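# Stow earphones in the chest drawer and close it

## Task

Place the coiled earphones inside the small chest's open drawer, then push the drawer closed, with the chest still standing upright at the end.

## Robot and tools

Robot: two seven-joint arms, left_arm and right_arm, each ending in a two-finger gripper whose fingers can fold. Bases (scene frame): left_arm at (+0.046, +0.456, 0) m, right_arm at (+0.010, -0.366, 0) m, both turned only slightly about z.

Frames: the scene frame has its origin at table-top height, halfway between the nominal bases; +x points out over the table, +z points up, and left_arm sits on the +y side (arm names do not match image sides). Printed hand positions, velocities and targets use the scene frame. Offsets you command use each arm's own Hand target axes: the gripper's fingers point along its +z and the pads close along its y. end_effector_position is the spot between the pads when closed; fingertips stick out about 33 mm past it at gaps up to 40 mm, only 9 mm when fully open. Readings may be off by a few centimetres, more at long reach.

The row format (used by every moving tool): 18 numbers, each in [-1, 1], one list covering both arms. First left_arm: dx, dy, dz, rx, ry, rz, then left gripper position, force_limit, speed; then the same nine for right_arm. dx to rz are an offset, not a pose: they count from that arm's Hand target as it stood when the action or move began, along that target's own axes. 1.0 equals 0.6 m for dx/dy/dz and 180 degrees for rotation; rx, ry, rz form a single rotation vector. Sending the same offset again moves the arm further. Six zeros re-request the current Hand target. Gripper numbers are absolute commands: position +1 is open (140 mm), about -0.8 is where the pads touch, -1 closes until blocked. force_limit and speed both start at +1; slower or lower settings squeeze less (roughly 14 N at force_limit -1 with speed -1, up to about 116 N for a fast rigid close). A 0 is a real command, so to leave a gripper alone resend its previous three numbers.

execute_actions(actions, cameras): actions is a list of actions; each action holds up to 15 rows, one per 1/30 s step, and a short action repeats its final row. Every row counts from the action's starting Hand target. An empty list returns state plus all camera images.

move(target, speed, blend, blocking, cameras): drives each gripper in a straight line toward one row, or through a list of up to 15 rows (all offsets still from the same starting Hand targets). speed is top path speed in m/s, 0.002 to 2, default 0.25. blend (m) rounds corners between listed targets; 0 stops at each. Paths do not avoid obstacles or the other arm, and last at most 10 s. The result adds a move: line such as done, off_target, moving, held or fault, plus limits (paced = command clipped, held = steps withheld).

wait(seconds 0 to 10): lets time pass holding last commands. stop(): brakes a running move. zoom_image(camera, region [x0,y0,x1,y1] in pixels, max 504x504) enlarges part of the newest image from cam_head_left, cam_head_right, cam_left_wrist or cam_right_wrist (all 896x504). clear_fault(arm): releases a reported torque or force fault. finished_scene(scene): ends the scene permanently; call it only once the drawer holds the earphones and is shut.

Suggested order: look with an empty call, grasp the earphones with the fingertip quarter of the pads, carry them above the open drawer, lower, open the gripper to release close to the floor of the drawer, lift clear, then push the drawer front gently along its closing direction until shut, keeping the chest upright.

Reading results: object_status 0 moving, 1 blocked while opening, 2 blocked while closing (a grasp), 3 reached target or pads met (maybe empty). Check for 2 after closing. position_measured is in counts: 3 open, ~75 is 100 mm, 139 is 60 mm, 200 is 20 mm, 230 pads touching. Hand target is the last commanded pose after clipping; the controller limits each step to 70 mm and 16 degrees from the measured pose, so a gripper can stop short; resend the gap as an offset. Joint torques, External joint torques and Flange force (gripper axes) hint at contact and load but carry error. Joint velocities 'within noise' means the arm is still.

Faults: an arm halts if a joint's contact torque reaches its limit (35/35/32/30/12/12/12 N m), if outside force reaches 40 N (held weight counts), if a joint leaves its range or overspeeds; clear it with clear_fault, releasing a jammed grip first. Over-heating from long loads or stretched pushing brakes the arm for 30 to 60 s; watch for MOTOR HOT.

Avoid: dropping or flinging the earphones, letting anything leave the table, slamming the drawer or striking the chest hard, squeezing hard on a part still resting on something, pressing fingertips into surfaces (fingers fold silently), and letting the two grippers or arms touch or grip each other. Loose objects may get nudged occasionally. Thinking time lets the scene keep running.

Each tool is called by a JSON object that holds its "method" and its "body", one argument or row to a line.

## Session

{"method": "execute_actions", "body": {
  "actions": []
}}

Scene clock: 0.00 s.
left_arm: end_effector_position=(+0.7028, +0.6725, +0.2581) position_measured=3 object_status=3 end_effector_quat_wxyz=(-0.017, +0.958, -0.285, +0.022) | right_arm: end_effector_position=(+0.4653, -0.2187, +0.1925) position_measured=3 object_status=3 end_effector_quat_wxyz=(-0.090, -0.261, +0.891, +0.359)
Joint positions: left_arm=[0.27 0.379 0.012 -1.466 -0.001 1.901 -0.672] | right_arm=[-0.014 0.17 -0.07 -2.037 0.621 1.688 0.69]
Joint velocities: within noise
Joint torques (N m): no reading
External joint torques (N m): no reading
Flange force (N): no reading
Hand target: left_arm +0.7028, +0.6725, +0.2581; -0.017, +0.958, -0.285, +0.022 | right_arm +0.4653, -0.2187, +0.1925; -0.090, -0.261, +0.891, +0.359
Tool commands: left_gripper/position=+1.0 left_gripper/force_limit=+1.0 left_gripper/speed=+1.0 right_gripper/position=+1.0 right_gripper/force_limit=+1.0 right_gripper/speed=+1.0

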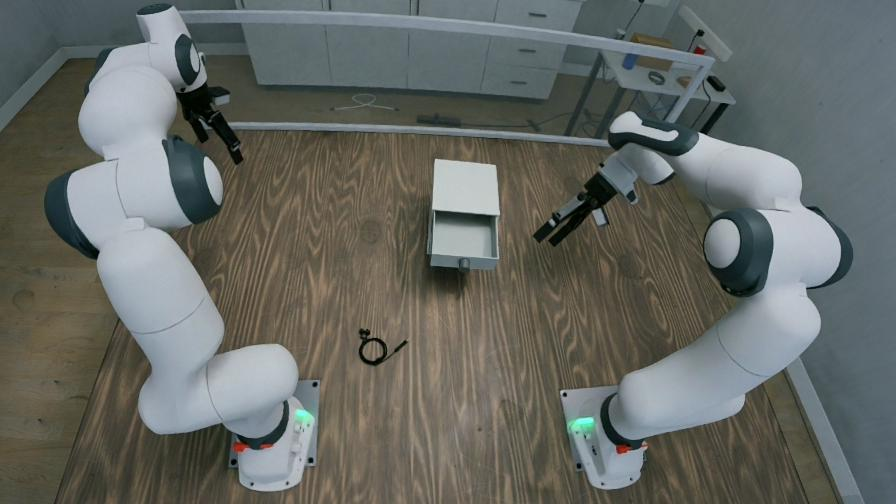

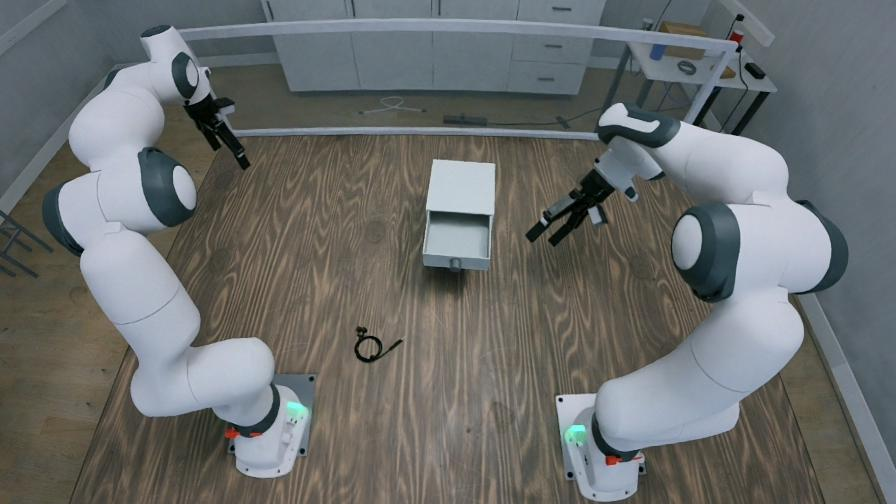

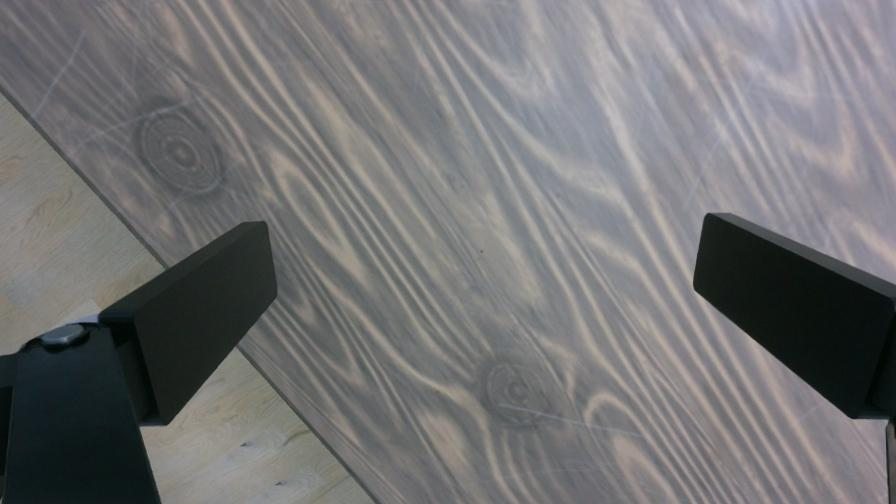

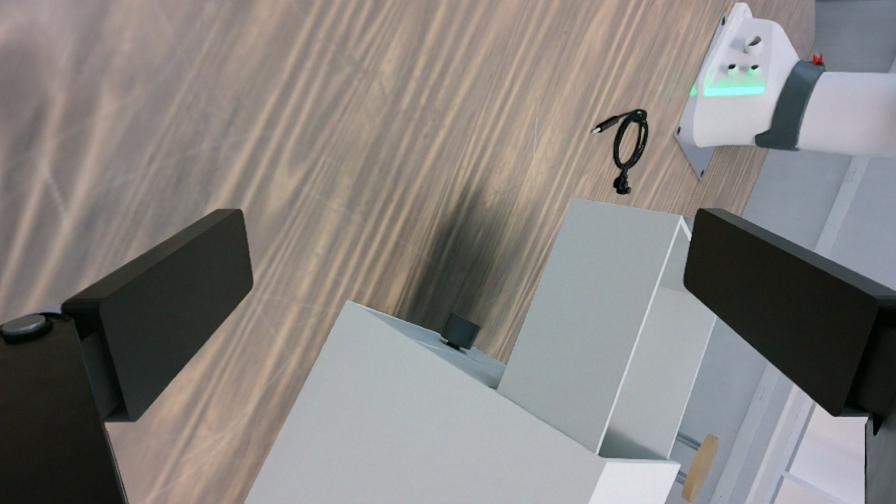

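{"method": "zoom_image", "body": {
  "camera": "cam_head_left",
  "region": [400, 140, 540, 290]
}}

{"method": "zoom_image", "body": {
  "camera": "cam_head_left",
  "region": [320, 300, 460, 400]
}}

{"method": "zoom_image", "body": {
  "camera": "cam_right_wrist",
  "region": [392, 0, 896, 504]
}}

{"method": "zoom_image", "body": {
  "camera": "cam_head_right",
  "region": [400, 140, 540, 290]
}}

Scaled by 3.360 from the camera's 896x504 image, which has a finer 1280x720 frame.

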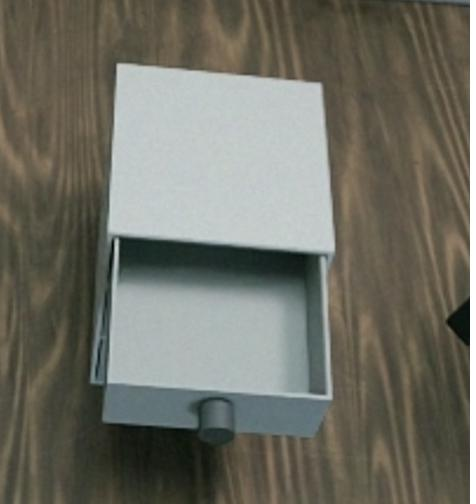

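Scaled by 3.600 from the camera's 896x504 image, which has a finer 1280x720 frame.

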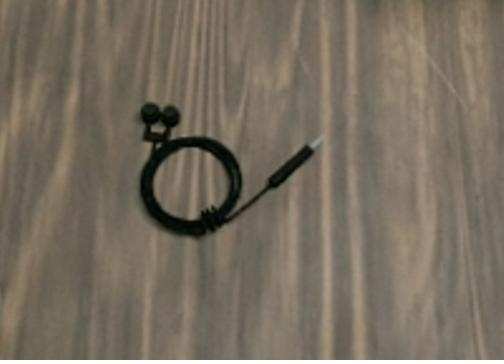

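Scaled by 1.000.

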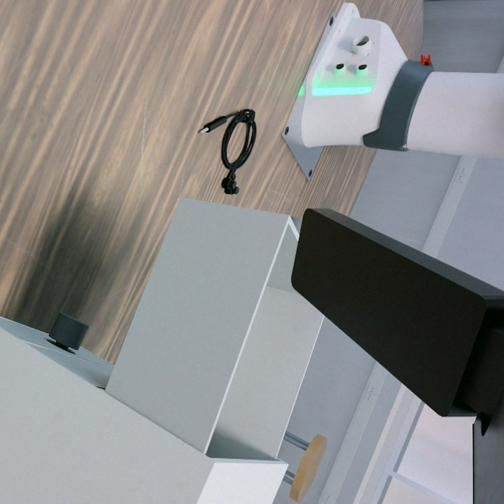

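Scaled by 3.360 from the camera's 896x504 image, which has a finer 1280x720 frame.

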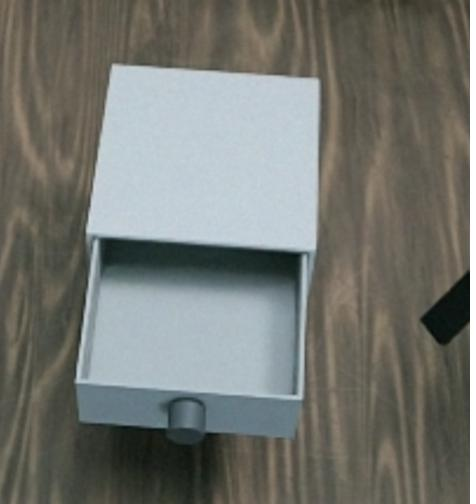

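{"method": "move", "body": {
  "target": [
    [0,0,0,0,0,0,1,1,1,0.0647,0.1822,-0.1278,0.242,0,0,1,1,1],
    [0,0,0,0,0,0,1,1,1,-0.0538,0.6853,0.5137,0.242,0,0,1,1,1]
  ],
  "blend": [0.05,0],
  "speed": 0.3,
  "cameras": ["all"]
}}

Scene clock: 59.13 s.
left_arm: end_effector_position=(+0.7028, +0.6725, +0.2581) position_measured=3 object_status=3 end_effector_quat_wxyz=(-0.017, +0.958, -0.285, +0.022) | right_arm: end_effector_position=(+0.2204, +0.2312, +0.2524) position_measured=3 object_status=3 end_effector_quat_wxyz=(+0.014, -0.279, +0.960, +0.005)
Joint positions: left_arm=[0.27 0.379 0.012 -1.466 -0.001 1.901 -0.672] | right_arm=[0.42 0.335 0.917 -1.696 -0.3 1.912 2.431]
Joint velocities: left_arm=[within noise] | right_arm=[-0.001 -0.001 0 0.001 -0.001 0 0.007]
Joint torques (N m): left_arm=[-0.81 -45.87 -0.09 25.67 0.73 2.78 0.07] | right_arm=[0.77 -30.11 7.66 25.58 0.82 2.05 0.19]
External joint torques (N m): left_arm=[-0.82 -0.62 -0.57 0.61 -0.03 0 0.07] | right_arm=[0.77 0.23 -0.99 1.73 -0.01 -0.47 0.19]
Flange force (N): left_arm=[1.5 -0.2 -1.4] | right_arm=[-10.0 9.3 -3.4]
Hand target: left_arm +0.7028, +0.6725, +0.2581; -0.017, +0.958, -0.285, +0.022 | right_arm +0.2204, +0.2302, +0.2524; +0.013, -0.276, +0.961, +0.003
Off the commanded pose: left_arm 0.000 m, 0 deg | right_arm 0.001 m, 0 deg.
move: done

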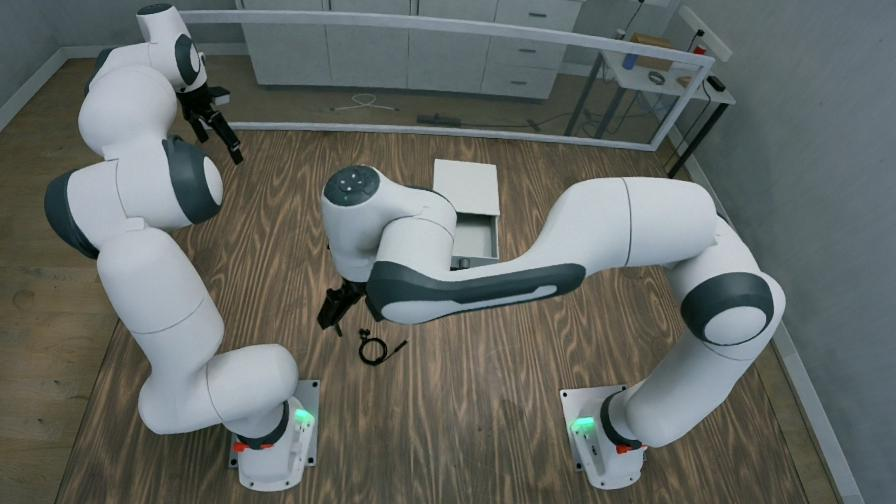

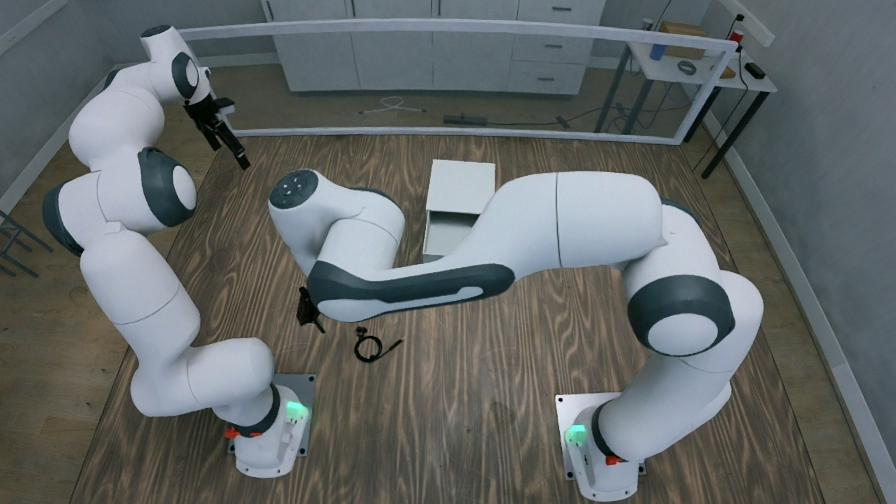

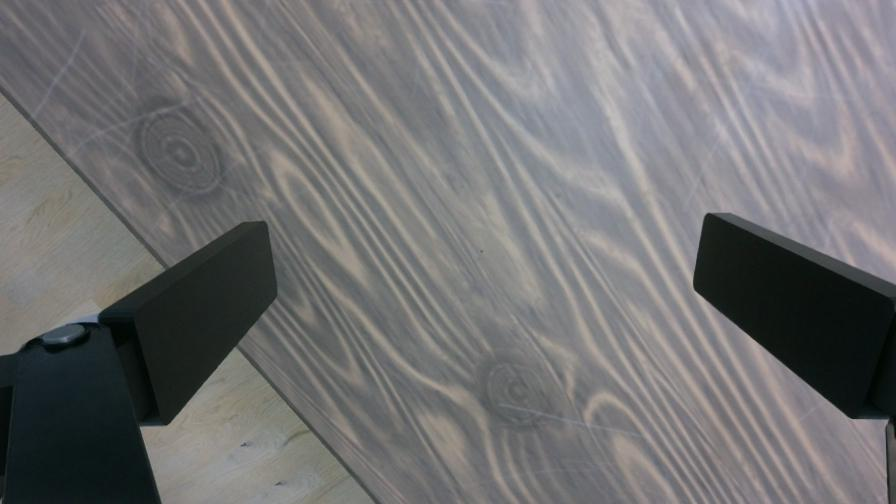

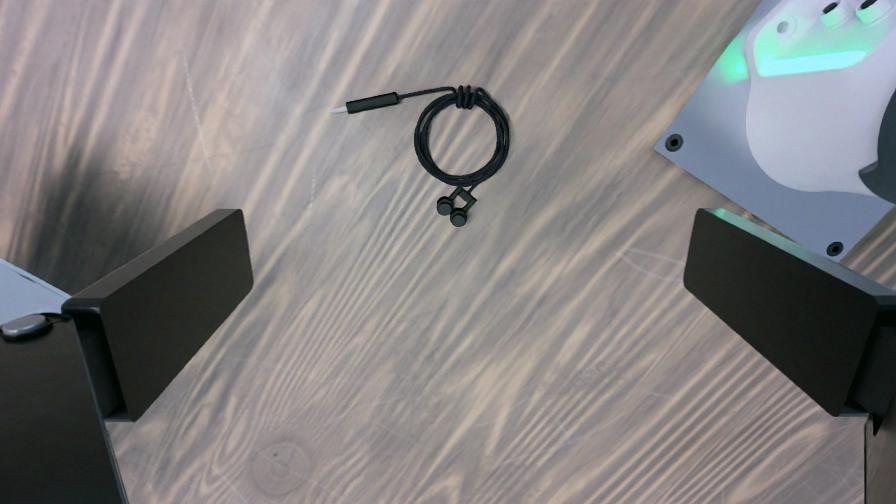

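{"method": "move", "body": {
  "target": [0,0,0,0,0,0,1,1,1,-0.083,0,0.3207,0,0.0084,0,-0.85,-1,0],
  "speed": 0.2,
  "cameras": ["cam_right_wrist","cam_head_left"]
}}

Scene clock: 85.27 s.
left_arm: end_effector_position=(+0.7028, +0.6725, +0.2581) position_measured=3 object_status=3 end_effector_quat_wxyz=(-0.017, +0.958, -0.285, +0.022) | right_arm: end_effector_position=(+0.2659, +0.2569, +0.0603) position_measured=233 object_status=3 end_effector_quat_wxyz=(-0.003, -0.278, +0.961, -0.003)
Joint positions: left_arm=[0.27 0.379 0.012 -1.466 -0.001 1.901 -0.672] | right_arm=[0.565 0.7 0.716 -1.667 -0.531 2.155 2.497]
Joint velocities: left_arm=[within noise] | right_arm=[-0.001 0.001 -0.002 0.001 -0.002 0.005 0.002]
Joint torques (N m): left_arm=[-0.79 -45.8 -0.11 25.58 0.72 2.76 0.07] | right_arm=[0.82 -42.76 13.17 22.2 0.57 2.38 0.32]
External joint torques (N m): left_arm=[-1 -0.67 -0.75 0.58 -0.05 0 0.08] | right_arm=[0.85 0.09 -1.06 1.64 -0.19 -0.07 0.32]
Flange force (N): left_arm=[1.5 0.2 -1.4] | right_arm=[-8.2 7.7 1.2]
Hand target: left_arm +0.7028, +0.6725, +0.2581; -0.017, +0.958, -0.285, +0.022 | right_arm +0.2672, +0.2591, +0.0613; +0.001, -0.276, +0.961, -0.001
Off the commanded pose: left_arm 0.000 m, 0 deg | right_arm 0.003 m, 0 deg.
move: done
Images, in order (width x height): cam_head_left 896x504, cam_right_wrist 896x504.

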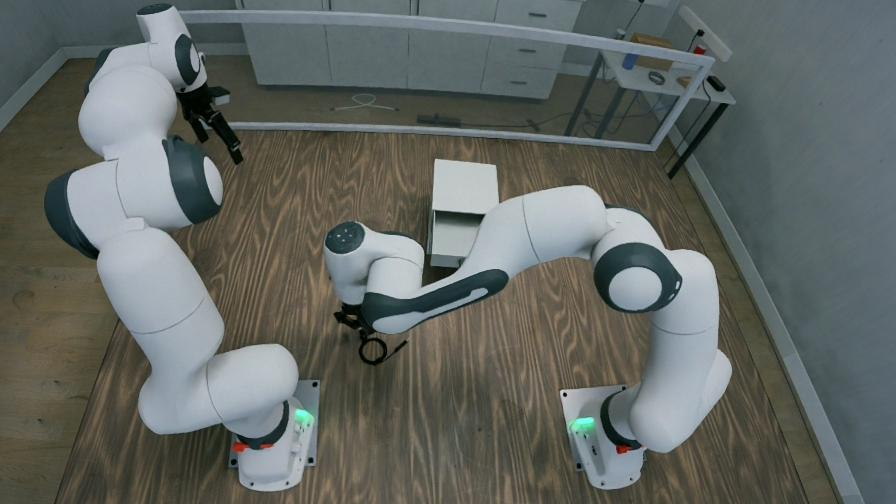

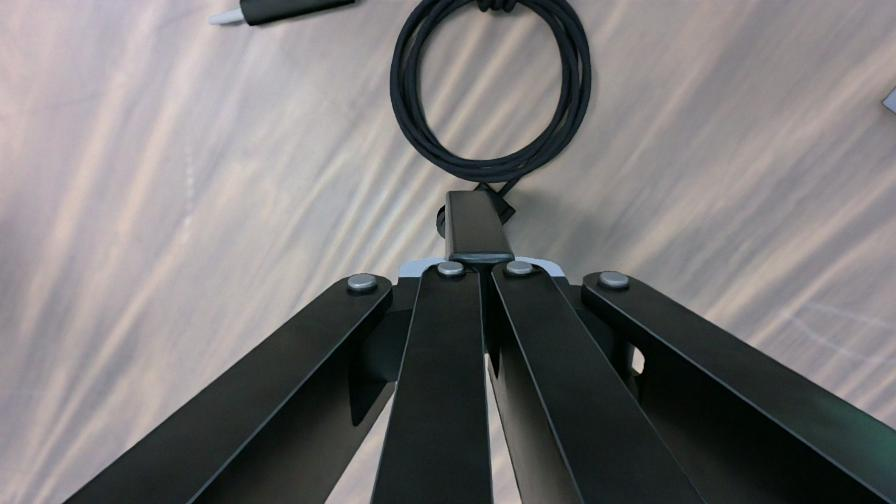

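{"method": "move", "body": {
  "target": [
    [0,0,0,0,0,0,1,1,1,-0.0583,0,0,0,0,0,-0.85,-1,0],
    [0,0,0,0,0,0,1,1,1,-0.0583,0,0.0372,0,0,0,-0.85,-1,0]
  ],
  "speed": [0.1,0.03],
  "cameras": ["cam_right_wrist"]
}}

Scene clock: 92.23 s.
left_arm: end_effector_position=(+0.7028, +0.6725, +0.2581) position_measured=3 object_status=3 end_effector_quat_wxyz=(-0.017, +0.958, -0.285, +0.022) | right_arm: end_effector_position=(+0.2965, +0.2765, +0.0397) position_measured=233 object_status=3 end_effector_quat_wxyz=(-0.002, -0.275, +0.962, -0.002)
Joint positions: left_arm=[0.27 0.379 0.012 -1.466 -0.001 1.901 -0.672] | right_arm=[0.609 0.81 0.672 -1.523 -0.559 2.129 2.466]
Joint velocities: left_arm=[within noise] | right_arm=[0.002 0.001 0 0 -0.002 0.004 0.001]
Joint torques (N m): left_arm=[-0.76 -45.78 -0.13 25.65 0.74 2.76 0.04] | right_arm=[1.09 -46.22 13.77 21.53 0.42 2.48 0.1]
External joint torques (N m): left_arm=[-0.84 -0.78 -0.67 0.68 -0.03 0 0.05] | right_arm=[1.2 0.47 -0.96 1.2 -0.35 0.05 0.1]
Flange force (N): left_arm=[1.5 0.0 -1.6] | right_arm=[-8.2 7.6 2.1]
Hand target: left_arm +0.7028, +0.6725, +0.2581; -0.017, +0.958, -0.285, +0.022 | right_arm +0.2968, +0.2776, +0.0391; +0.001, -0.276, +0.961, -0.001
Off the commanded pose: left_arm 0.000 m, 0 deg | right_arm 0.001 m, 0 deg.
move: done
Images, in order (width x height): cam_right_wrist 896x504.

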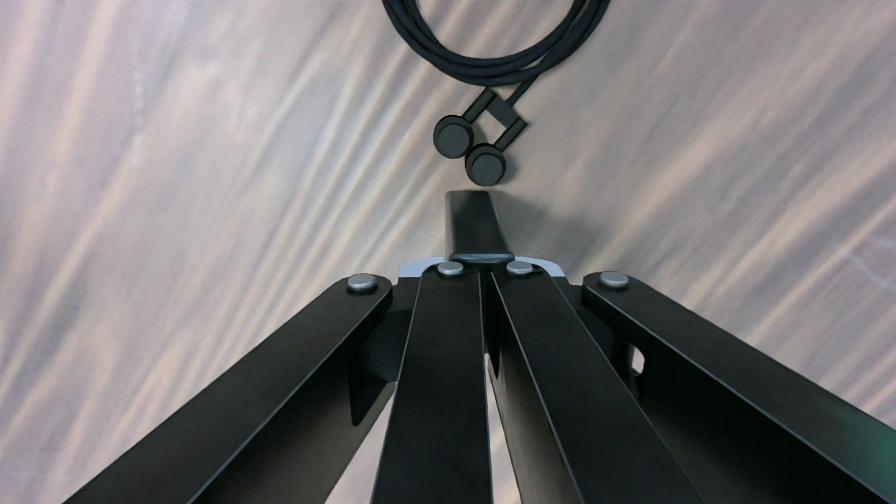

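{"method": "execute_actions", "body": {
  "actions": [
    [[0,0,0,0,0,0,1,1,1,0,0,0.0033,0,0,0,-0.85,-1,0]],
    [[0,0,0,0,0,0,1,1,1,0,0,0.0033,0,0,0,-0.85,-1,0]]
  ]
}}

{"method": "execute_actions", "body": {
  "actions": [
    [[0,0,0,0,0,0,1,1,1,0,0,0.0033,0,0,0,-0.85,-1,0]]
  ]
}}

{"method": "execute_actions", "body": {
  "actions": [
    [[0,0,0,0,0,0,1,1,1,0,0,0.0033,0,0,0,-0.85,-1,0]]
  ]
}}

Scene clock: 98.73 s.
left_arm: end_effector_position=(+0.7028, +0.6725, +0.2581) position_measured=3 object_status=3 end_effector_quat_wxyz=(-0.017, +0.958, -0.285, +0.022) | right_arm: end_effector_position=(+0.2969, +0.2767, +0.0360) position_measured=233 object_status=3 end_effector_quat_wxyz=(-0.001, -0.275, +0.961, -0.001)
Joint positions: left_arm=[0.27 0.379 0.012 -1.466 -0.001 1.901 -0.672] | right_arm=[0.612 0.814 0.666 -1.523 -0.561 2.136 2.466]
Joint torques (N m): left_arm=[-0.82 -45.79 -0.06 25.63 0.73 2.78 0.12] | right_arm=[0.78 -46.28 13.79 21.19 0.61 2.53 0.07]
External joint torques (N m): left_arm=[-0.81 -0.69 -0.52 0.63 -0.03 0.01 0.12] | right_arm=[0.67 0.61 -1.08 0.92 -0.17 0.08 0.07]
External joint torques at the end of the 1st action: left_arm=[-0.74 -0.39 -0.59 0.59 -0.04 -0.01 0.1] | right_arm=[0.42 0.63 -0.62 0.97 -0.22 0.1 0.06]
Flange force (N): left_arm=[1.3 -0.2 -1.5] | right_arm=[-6.7 5.6 2.2]
Flange force at the end of the 1st action (N): left_arm=[1.9 -0.9 -1.3] | right_arm=[-6.5 5.1 1.8]
Hand target: left_arm +0.7028, +0.6725, +0.2581; -0.017, +0.958, -0.285, +0.022 | right_arm +0.2969, +0.2776, +0.0351; +0.001, -0.276, +0.961, -0.001
Off the commanded pose: left_arm 0.000 m, 0 deg | right_arm 0.001 m, 0 deg.
Step readings (end_effector_position of left_arm | right_arm; steps 1 to 15: 1st action; 16 to 30: 2nd action):
0: (+0.7028, +0.6725, +0.2581) | (+0.2966, +0.2767, +0.0398)
1: (+0.7028, +0.6725, +0.2581) | (+0.2966, +0.2767, +0.0398)
2: (+0.7028, +0.6725, +0.2581) | (+0.2967, +0.2768, +0.0396)
4: (+0.7028, +0.6725, +0.2581) | (+0.2967, +0.2767, +0.0389)
8: (+0.7028, +0.6725, +0.2581) | (+0.2968, +0.2765, +0.0381)
15: (+0.7028, +0.6725, +0.2581) | (+0.2969, +0.2767, +0.0380)
16: (+0.7028, +0.6725, +0.2581) | (+0.2969, +0.2767, +0.0380)
17: (+0.7028, +0.6725, +0.2581) | (+0.2969, +0.2768, +0.0378)
19: (+0.7028, +0.6725, +0.2581) | (+0.2968, +0.2768, +0.0370)
23: (+0.7028, +0.6725, +0.2581) | (+0.2968, +0.2765, +0.0361)
30: (+0.7028, +0.6725, +0.2581) | (+0.2969, +0.2767, +0.0361)

Scene clock: 99.43 s.
left_arm: end_effector_position=(+0.7028, +0.6725, +0.2581) position_measured=3 object_status=3 end_effector_quat_wxyz=(-0.017, +0.958, -0.285, +0.022) | right_arm: end_effector_position=(+0.2969, +0.2767, +0.0341) position_measured=233 object_status=3 end_effector_quat_wxyz=(-0.001, -0.275, +0.961, -0.001)
Joint positions: left_arm=[0.27 0.379 0.012 -1.466 -0.001 1.901 -0.672] | right_arm=[0.614 0.816 0.663 -1.524 -0.561 2.139 2.466]
Joint torques (N m): left_arm=[-0.78 -45.82 -0.13 25.64 0.72 2.78 0.05] | right_arm=[0.79 -46.36 13.76 21.24 0.59 2.55 0.04]
External joint torques (N m): left_arm=[-0.61 -0.93 -0.46 0.76 -0.03 0.03 0.06] | right_arm=[0.78 0.62 -1.04 0.95 -0.17 0.11 0.04]
Flange force (N): left_arm=[1.1 -0.1 -1.8] | right_arm=[-6.9 5.9 2.2]
Hand target: left_arm +0.7028, +0.6725, +0.2581; -0.017, +0.958, -0.285, +0.022 | right_arm +0.2969, +0.2776, +0.0331; +0.001, -0.276, +0.961, -0.001
Off the commanded pose: left_arm 0.000 m, 0 deg | right_arm 0.001 m, 0 deg.
Step readings (end_effector_position of left_arm | right_arm):
0: (+0.7028, +0.6725, +0.2581) | (+0.2969, +0.2767, +0.0360)
1: (+0.7028, +0.6725, +0.2581) | (+0.2969, +0.2768, +0.0360)
2: (+0.7028, +0.6725, +0.2581) | (+0.2970, +0.2769, +0.0358)
4: (+0.7028, +0.6725, +0.2581) | (+0.2969, +0.2768, +0.0350)
8: (+0.7028, +0.6725, +0.2581) | (+0.2969, +0.2765, +0.0342)
15: (+0.7028, +0.6725, +0.2581) | (+0.2969, +0.2767, +0.0341)

Scene clock: 100.13 s.
left_arm: end_effector_position=(+0.7028, +0.6725, +0.2581) position_measured=3 object_status=3 end_effector_quat_wxyz=(-0.017, +0.958, -0.285, +0.022) | right_arm: end_effector_position=(+0.2969, +0.2768, +0.0329) position_measured=233 object_status=3 end_effector_quat_wxyz=(-0.001, -0.275, +0.961, -0.001)
Joint positions: left_arm=[0.27 0.379 0.012 -1.466 -0.001 1.901 -0.672] | right_arm=[0.615 0.818 0.661 -1.524 -0.561 2.141 2.466]
Joint torques (N m): left_arm=[-0.75 -45.86 -0.19 25.6 0.72 2.76 0.13] | right_arm=[1.08 -45.24 13.27 20.65 0.46 2.71 0.11]
External joint torques (N m): left_arm=[-0.66 -0.57 -0.59 0.48 -0.04 -0.02 0.14] | right_arm=[1.04 1.77 -1.54 0.39 -0.3 0.26 0.11]
Flange force (N): left_arm=[1.0 0.0 -1.2] | right_arm=[-7.3 6.7 4.9]
Hand target: left_arm +0.7028, +0.6725, +0.2581; -0.017, +0.958, -0.285, +0.022 | right_arm +0.2969, +0.2776, +0.0311; +0.001, -0.276, +0.961, -0.001
Off the commanded pose: left_arm 0.000 m, 0 deg | right_arm 0.002 m, 0 deg.
Step readings (end_effector_position of left_arm | right_arm):
0: (+0.7028, +0.6725, +0.2581) | (+0.2969, +0.2767, +0.0341)
1: (+0.7028, +0.6725, +0.2581) | (+0.2970, +0.2768, +0.0340)
2: (+0.7028, +0.6725, +0.2581) | (+0.2970, +0.2769, +0.0338)
4: (+0.7028, +0.6725, +0.2581) | (+0.2969, +0.2768, +0.0331)
8: (+0.7028, +0.6725, +0.2581) | (+0.2969, +0.2768, +0.0329)
15: (+0.7028, +0.6725, +0.2581) | (+0.2969, +0.2768, +0.0329)

{"method": "move", "body": {
  "target": [
    [0,0,0,0,0,0,1,1,1,0,0,-0.0817,0,0,0,-0.85,-1,0],
    [0,0,0,0,0,0,1,1,1,0.15,-0.0418,-0.0817,0,0,0,-0.4,-1,0]
  ],
  "speed": 0.12,
  "cameras": ["cam_right_wrist"]
}}

Scene clock: 111.17 s.
left_arm: end_effector_position=(+0.7028, +0.6725, +0.2581) position_measured=3 object_status=3 end_effector_quat_wxyz=(-0.017, +0.958, -0.285, +0.022) | right_arm: end_effector_position=(+0.2343, +0.2076, +0.0794) position_measured=179 object_status=0 end_effector_quat_wxyz=(+0.001, -0.280, +0.960, -0.004)
Joint positions: left_arm=[0.27 0.379 0.012 -1.466 -0.001 1.901 -0.672] | right_arm=[0.45 0.511 0.797 -1.926 -0.47 2.239 2.508]
Joint torques (N m): left_arm=[-0.8 -45.81 -0.18 25.61 0.72 2.77 0.02] | right_arm=[0.03 -35.15 11.54 21.47 0.99 2.57 0.32]
External joint torques (N m): left_arm=[-0.96 -0.61 -0.77 0.57 -0.04 0 0.03] | right_arm=[0.03 -0.31 -0.25 0.79 0.28 0.12 0.32]
Flange force (N): left_arm=[1.6 0.1 -1.3] | right_arm=[-1.6 1.8 -0.4]
Hand target: left_arm +0.7028, +0.6725, +0.2581; -0.017, +0.958, -0.285, +0.022 | right_arm +0.2338, +0.2087, +0.0801; +0.001, -0.276, +0.961, -0.001
Off the commanded pose: left_arm 0.000 m, 0 deg | right_arm 0.001 m, 1 deg.
move: done
Images, in order (width x height): cam_right_wrist 896x504.

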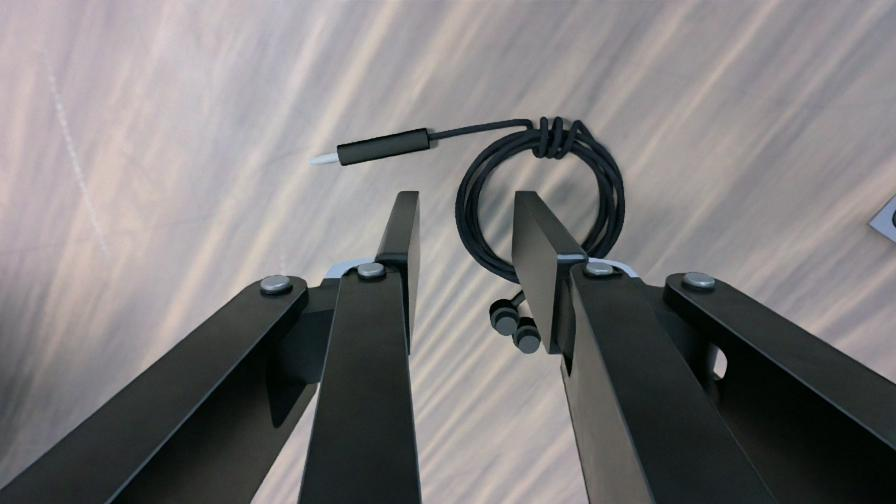

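{"method": "move", "body": {
  "target": [
    [0,0,0,0,0,0,1,1,1,0,0,0.05,0,0,0,-0.4,-1,0],
    [0,0,0,0,0,0,1,1,1,0,0,0.0775,0,0,0,-0.4,-1,0]
  ],
  "speed": [0.1,0.03],
  "blend": [0.005,0],
  "cameras": ["cam_right_wrist"]
}}

Scene clock: 119.70 s.
left_arm: end_effector_position=(+0.7028, +0.6725, +0.2581) position_measured=3 object_status=3 end_effector_quat_wxyz=(-0.017, +0.958, -0.285, +0.022) | right_arm: end_effector_position=(+0.2338, +0.2074, +0.0340) position_measured=179 object_status=3 end_effector_quat_wxyz=(-0.001, -0.277, +0.961, -0.002)
Joint positions: left_arm=[0.27 0.379 0.012 -1.466 -0.001 1.901 -0.672] | right_arm=[0.5 0.583 0.728 -1.937 -0.523 2.317 2.544]
Joint velocities: left_arm=[within noise] | right_arm=[0.001 0 -0.001 0.001 -0.001 0.005 0.004]
Joint torques (N m): left_arm=[-0.76 -45.82 -0.17 25.56 0.71 2.8 0.06] | right_arm=[0.4 -36.86 11.74 20.42 0.45 2.58 0.36]
External joint torques (N m): left_arm=[-0.79 -0.87 -0.66 0.65 -0.05 0.04 0.06] | right_arm=[0.26 0.39 -0.83 0.89 -0.22 0.11 0.36]
Flange force (N): left_arm=[1.0 0.4 -1.5] | right_arm=[-4.2 4.2 2.8]
Hand target: left_arm +0.7028, +0.6725, +0.2581; -0.017, +0.958, -0.285, +0.022 | right_arm +0.2339, +0.2086, +0.0336; +0.001, -0.276, +0.961, -0.001
Off the commanded pose: left_arm 0.000 m, 0 deg | right_arm 0.001 m, 0 deg.
move: done
Images, in order (width x height): cam_right_wrist 896x504.

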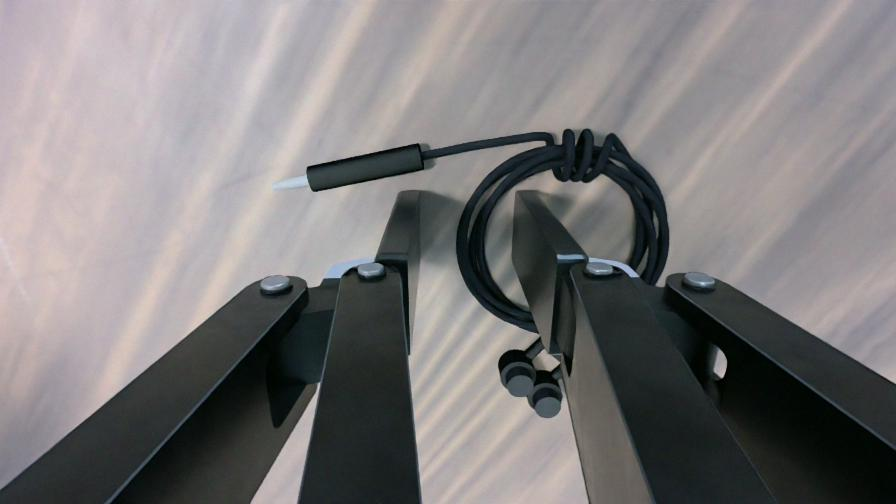

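{"method": "execute_actions", "body": {
  "actions": [
    [[0,0,0,0,0,0,1,1,1,0,0,0,0,0,0,-1,-0.5,-1]],
    [[0,0,0,0,0,0,1,1,1,0,0,0,0,0,0,-1,-0.5,-1]],
    [[0,0,0,0,0,0,1,1,1,0,0,0,0,0,0,-1,-0.5,-1]]
  ],
  "cameras": ["cam_right_wrist"]
}}

Scene clock: 127.70 s.
left_arm: end_effector_position=(+0.7028, +0.6725, +0.2581) position_measured=3 object_status=3 end_effector_quat_wxyz=(-0.017, +0.958, -0.285, +0.022) | right_arm: end_effector_position=(+0.2331, +0.2089, +0.0342) position_measured=223 object_status=2 end_effector_quat_wxyz=(-0.001, -0.277, +0.961, +0.000)
Joint positions: left_arm=[0.27 0.379 0.012 -1.466 -0.001 1.901 -0.672] | right_arm=[0.503 0.583 0.727 -1.937 -0.523 2.321 2.545]
Joint torques (N m): left_arm=[-0.8 -45.82 -0.14 25.61 0.71 2.78 0.02] | right_arm=[0.42 -36.88 10.76 19.99 0.57 2.19 0.24]
External joint torques (N m): left_arm=[-0.84 -0.61 -0.64 0.54 -0.05 0 0.03] | right_arm=[0.61 0.23 -1.49 0.51 -0.1 -0.26 0.24]
External joint torques at the end of the 1st action: left_arm=[-0.71 -0.77 -0.54 0.72 -0.02 0.02 0.1] | right_arm=[0.62 0.35 -1.73 0.29 -0.12 -0.26 0.23]
External joint torques at the end of the 2nd action: left_arm=[-0.79 -0.69 -0.6 0.64 -0.04 -0.01 0.06] | right_arm=[0.41 0.37 -1.76 0.49 -0.08 -0.29 0.14]
Flange force (N): left_arm=[1.4 0.1 -1.3] | right_arm=[-3.9 4.3 2.9]
Flange force at the end of the 1st action (N): left_arm=[1.4 -0.3 -1.7] | right_arm=[-3.7 4.0 3.5]
Flange force at the end of the 2nd action (N): left_arm=[1.5 -0.2 -1.5] | right_arm=[-4.4 4.0 3.2]
Hand target: left_arm +0.7028, +0.6725, +0.2581; -0.017, +0.958, -0.285, +0.022 | right_arm +0.2339, +0.2086, +0.0336; +0.001, -0.276, +0.961, -0.001
Off the commanded pose: left_arm 0.000 m, 0 deg | right_arm 0.001 m, 0 deg.
Step readings (end_effector_position of left_arm | right_arm; steps 1 to 15: 1st action; 16 to 30: 2nd action; 31 to 45: 3rd action):
0: (+0.7028, +0.6725, +0.2581) | (+0.2339, +0.2076, +0.0341)
1: (+0.7028, +0.6725, +0.2581) | (+0.2339, +0.2076, +0.0341)
2: (+0.7028, +0.6725, +0.2581) | (+0.2339, +0.2076, +0.0340)
4: (+0.7028, +0.6725, +0.2581) | (+0.2339, +0.2076, +0.0340)
8: (+0.7028, +0.6725, +0.2581) | (+0.2336, +0.2081, +0.0340)
15: (+0.7028, +0.6725, +0.2581) | (+0.2331, +0.2088, +0.0342)
16: (+0.7028, +0.6725, +0.2581) | (+0.2330, +0.2089, +0.0342)
17: (+0.7028, +0.6725, +0.2581) | (+0.2330, +0.2089, +0.0342)
19: (+0.7028, +0.6725, +0.2581) | (+0.2330, +0.2090, +0.0342)
23: (+0.7028, +0.6725, +0.2581) | (+0.2330, +0.2090, +0.0342)
30: (+0.7028, +0.6725, +0.2581) | (+0.2331, +0.2089, +0.0342)
31: (+0.7028, +0.6725, +0.2581) | (+0.2331, +0.2089, +0.0342)
32: (+0.7028, +0.6725, +0.2581) | (+0.2331, +0.2089, +0.0342)
34: (+0.7028, +0.6725, +0.2581) | (+0.2331, +0.2089, +0.0342)
38: (+0.7028, +0.6725, +0.2581) | (+0.2331, +0.2089, +0.0342)
45: (+0.7028, +0.6725, +0.2581) | (+0.2331, +0.2089, +0.0342)
Images, in order (width x height): cam_right_wrist 896x504.

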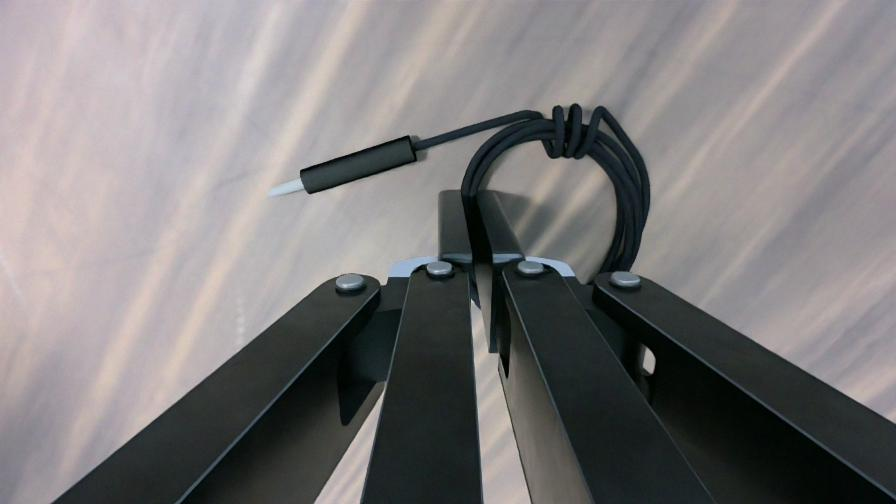

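Gripped. Lift.

{"method": "move", "body": {
  "target": [
    [0,0,0,0,0,0,1,1,1,0,0,-0.03,0,0,0,-1,-0.5,-1],
    [0,0,0,0,0,0,1,1,1,0,0,-0.45,0,0,0,-1,-0.5,-1]
  ],
  "speed": [0.04,0.2],
  "blend": [0.005,0],
  "cameras": ["all"]
}}

Scene clock: 134.17 s.
left_arm: end_effector_position=(+0.7028, +0.6725, +0.2581) position_measured=3 object_status=3 end_effector_quat_wxyz=(-0.017, +0.958, -0.285, +0.022) | right_arm: end_effector_position=(+0.2347, +0.2098, +0.3038) position_measured=223 object_status=2 end_effector_quat_wxyz=(+0.003, -0.273, +0.962, +0.000)
Joint positions: left_arm=[0.27 0.379 0.012 -1.466 -0.001 1.901 -0.672] | right_arm=[0.355 0.278 0.946 -1.621 -0.235 1.784 2.368]
Joint velocities: left_arm=[within noise] | right_arm=[0 0 0 -0.001 -0.001 -0.004 -0.004]
Joint torques (N m): left_arm=[-0.74 -45.74 -0.14 25.56 0.72 2.77 0.09] | right_arm=[0.36 -27.49 7.1 25.89 0.86 2.01 -0.26]
External joint torques (N m): left_arm=[-0.72 -0.77 -0.6 0.67 -0.04 0.02 0.1] | right_arm=[0.19 0.64 -0.31 1.9 -0.02 -0.45 -0.26]
Flange force (N): left_arm=[1.2 -0.1 -1.6] | right_arm=[-10.6 7.7 -5.7]
Hand target: left_arm +0.7028, +0.6725, +0.2581; -0.017, +0.958, -0.285, +0.022 | right_arm +0.2335, +0.2089, +0.3036; +0.001, -0.276, +0.961, -0.001
Off the commanded pose: left_arm 0.000 m, 0 deg | right_arm 0.002 m, 0 deg.
move: done

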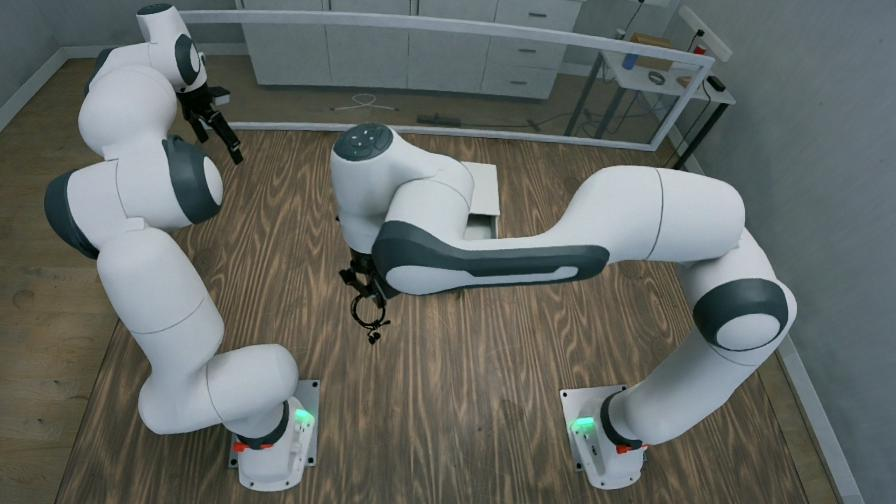

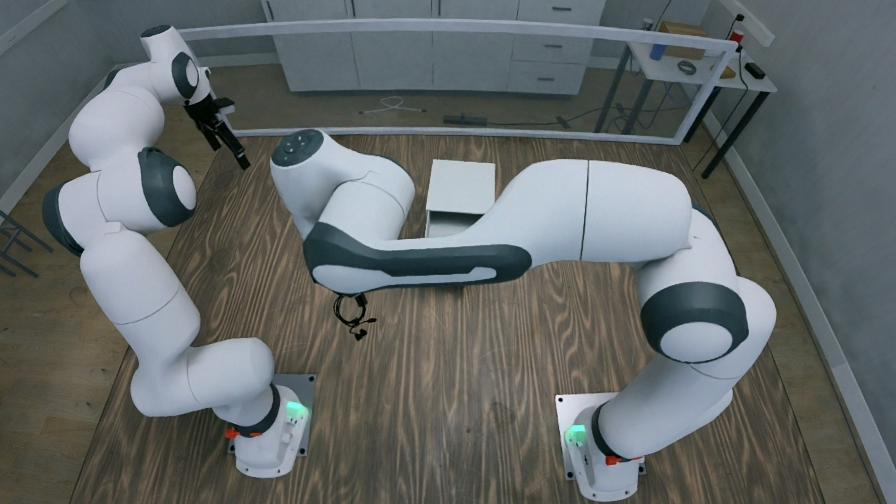

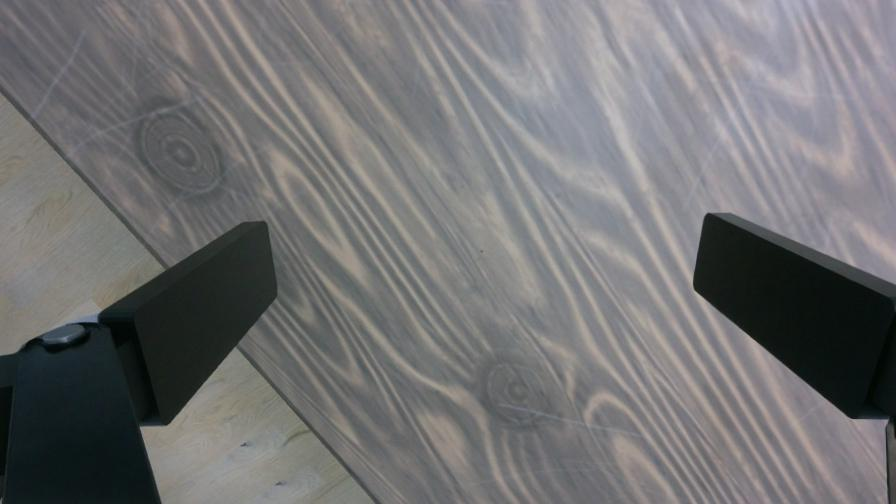

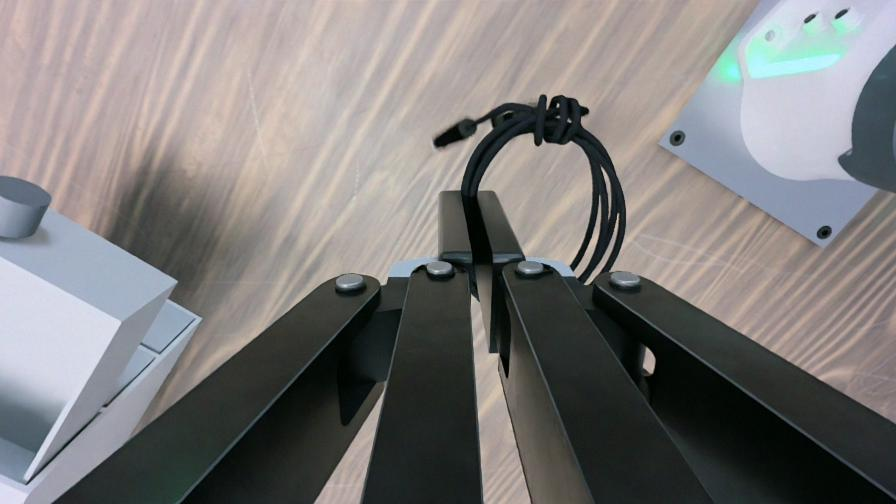

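{"method": "move", "body": {
  "target": [
    [0,0,0,0,0,0,1,1,1,-0.02,-0.06,-0.0933,0,0,0,-1,-0.5,-1],
    [0,0,0,0,0,0,1,1,1,-0.1895,-0.5978,-0.0933,0,0,0,-1,-0.5,-1]
  ],
  "speed": 0.2,
  "blend": [0.03,0],
  "cameras": ["all"]
}}

Scene clock: 154.73 s.
left_arm: end_effector_position=(+0.7028, +0.6725, +0.2581) position_measured=3 object_status=3 end_effector_quat_wxyz=(-0.017, +0.958, -0.285, +0.022) | right_arm: end_effector_position=(+0.5200, -0.0329, +0.3605) position_measured=223 object_status=2 end_effector_quat_wxyz=(+0.002, -0.273, +0.962, +0.002)
Joint positions: left_arm=[0.27 0.379 0.012 -1.466 -0.001 1.901 -0.672] | right_arm=[-0.157 0.214 0.814 -1.508 -0.154 1.659 1.696]
Joint velocities: left_arm=[within noise] | right_arm=[-0.001 0.001 -0.001 0.001 0 0 -0.006]
Joint torques (N m): left_arm=[-0.81 -45.82 -0.14 25.65 0.73 2.76 0.11] | right_arm=[0.38 -28.84 4.54 25.88 0.51 2.04 -0.26]
External joint torques (N m): left_arm=[-0.64 -0.7 -0.47 0.65 -0.02 0 0.11] | right_arm=[0.31 0.65 -0.5 1.73 -0.32 -0.43 -0.26]
Flange force (N): left_arm=[1.2 -0.4 -1.6] | right_arm=[-13.4 0.1 -7.1]
Hand target: left_arm +0.7028, +0.6725, +0.2581; -0.017, +0.958, -0.285, +0.022 | right_arm +0.5201, -0.0347, +0.3604; +0.001, -0.276, +0.961, -0.001
Off the commanded pose: left_arm 0.000 m, 0 deg | right_arm 0.002 m, 0 deg.
move: done

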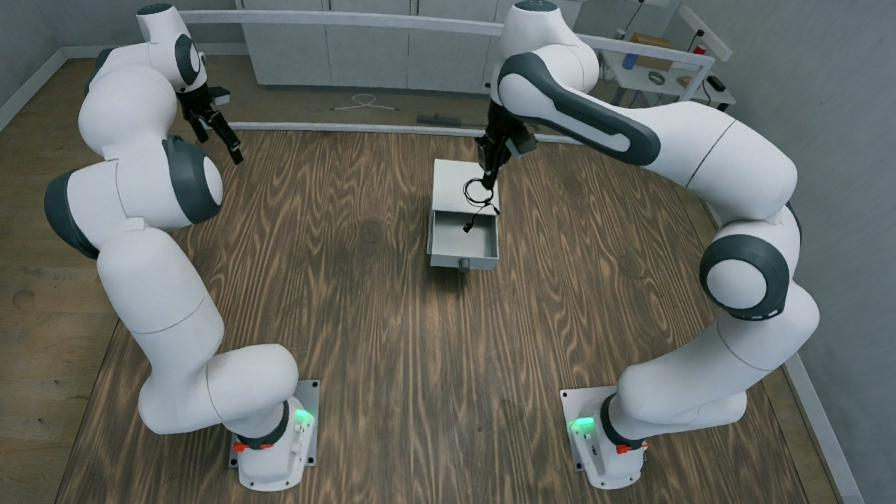

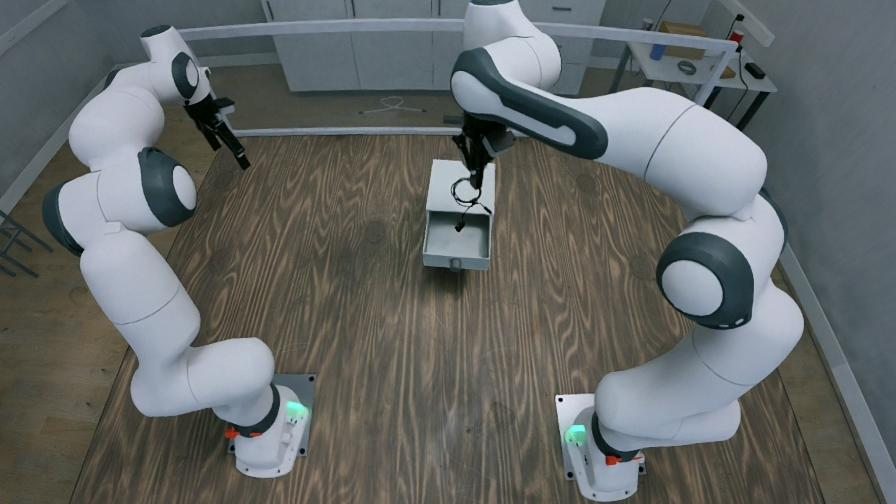

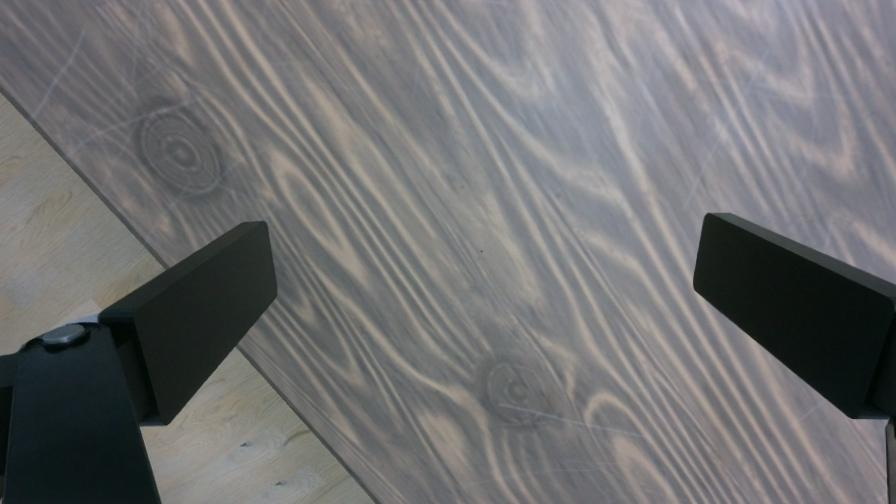

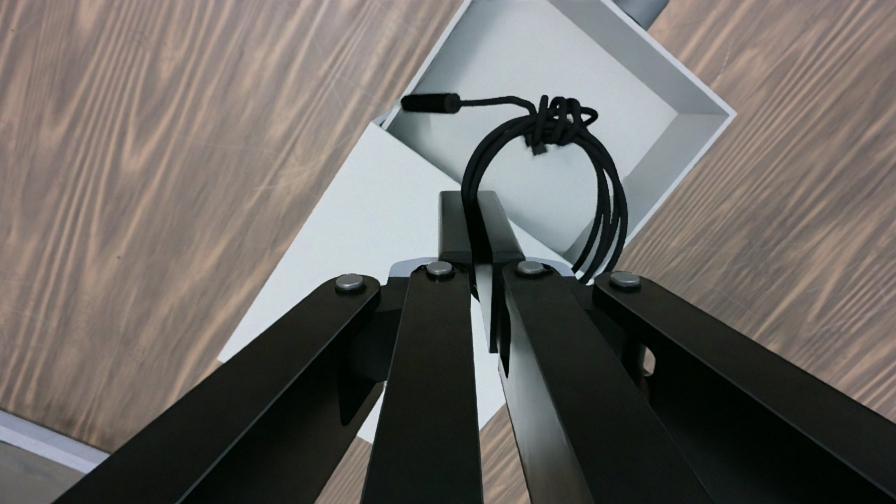

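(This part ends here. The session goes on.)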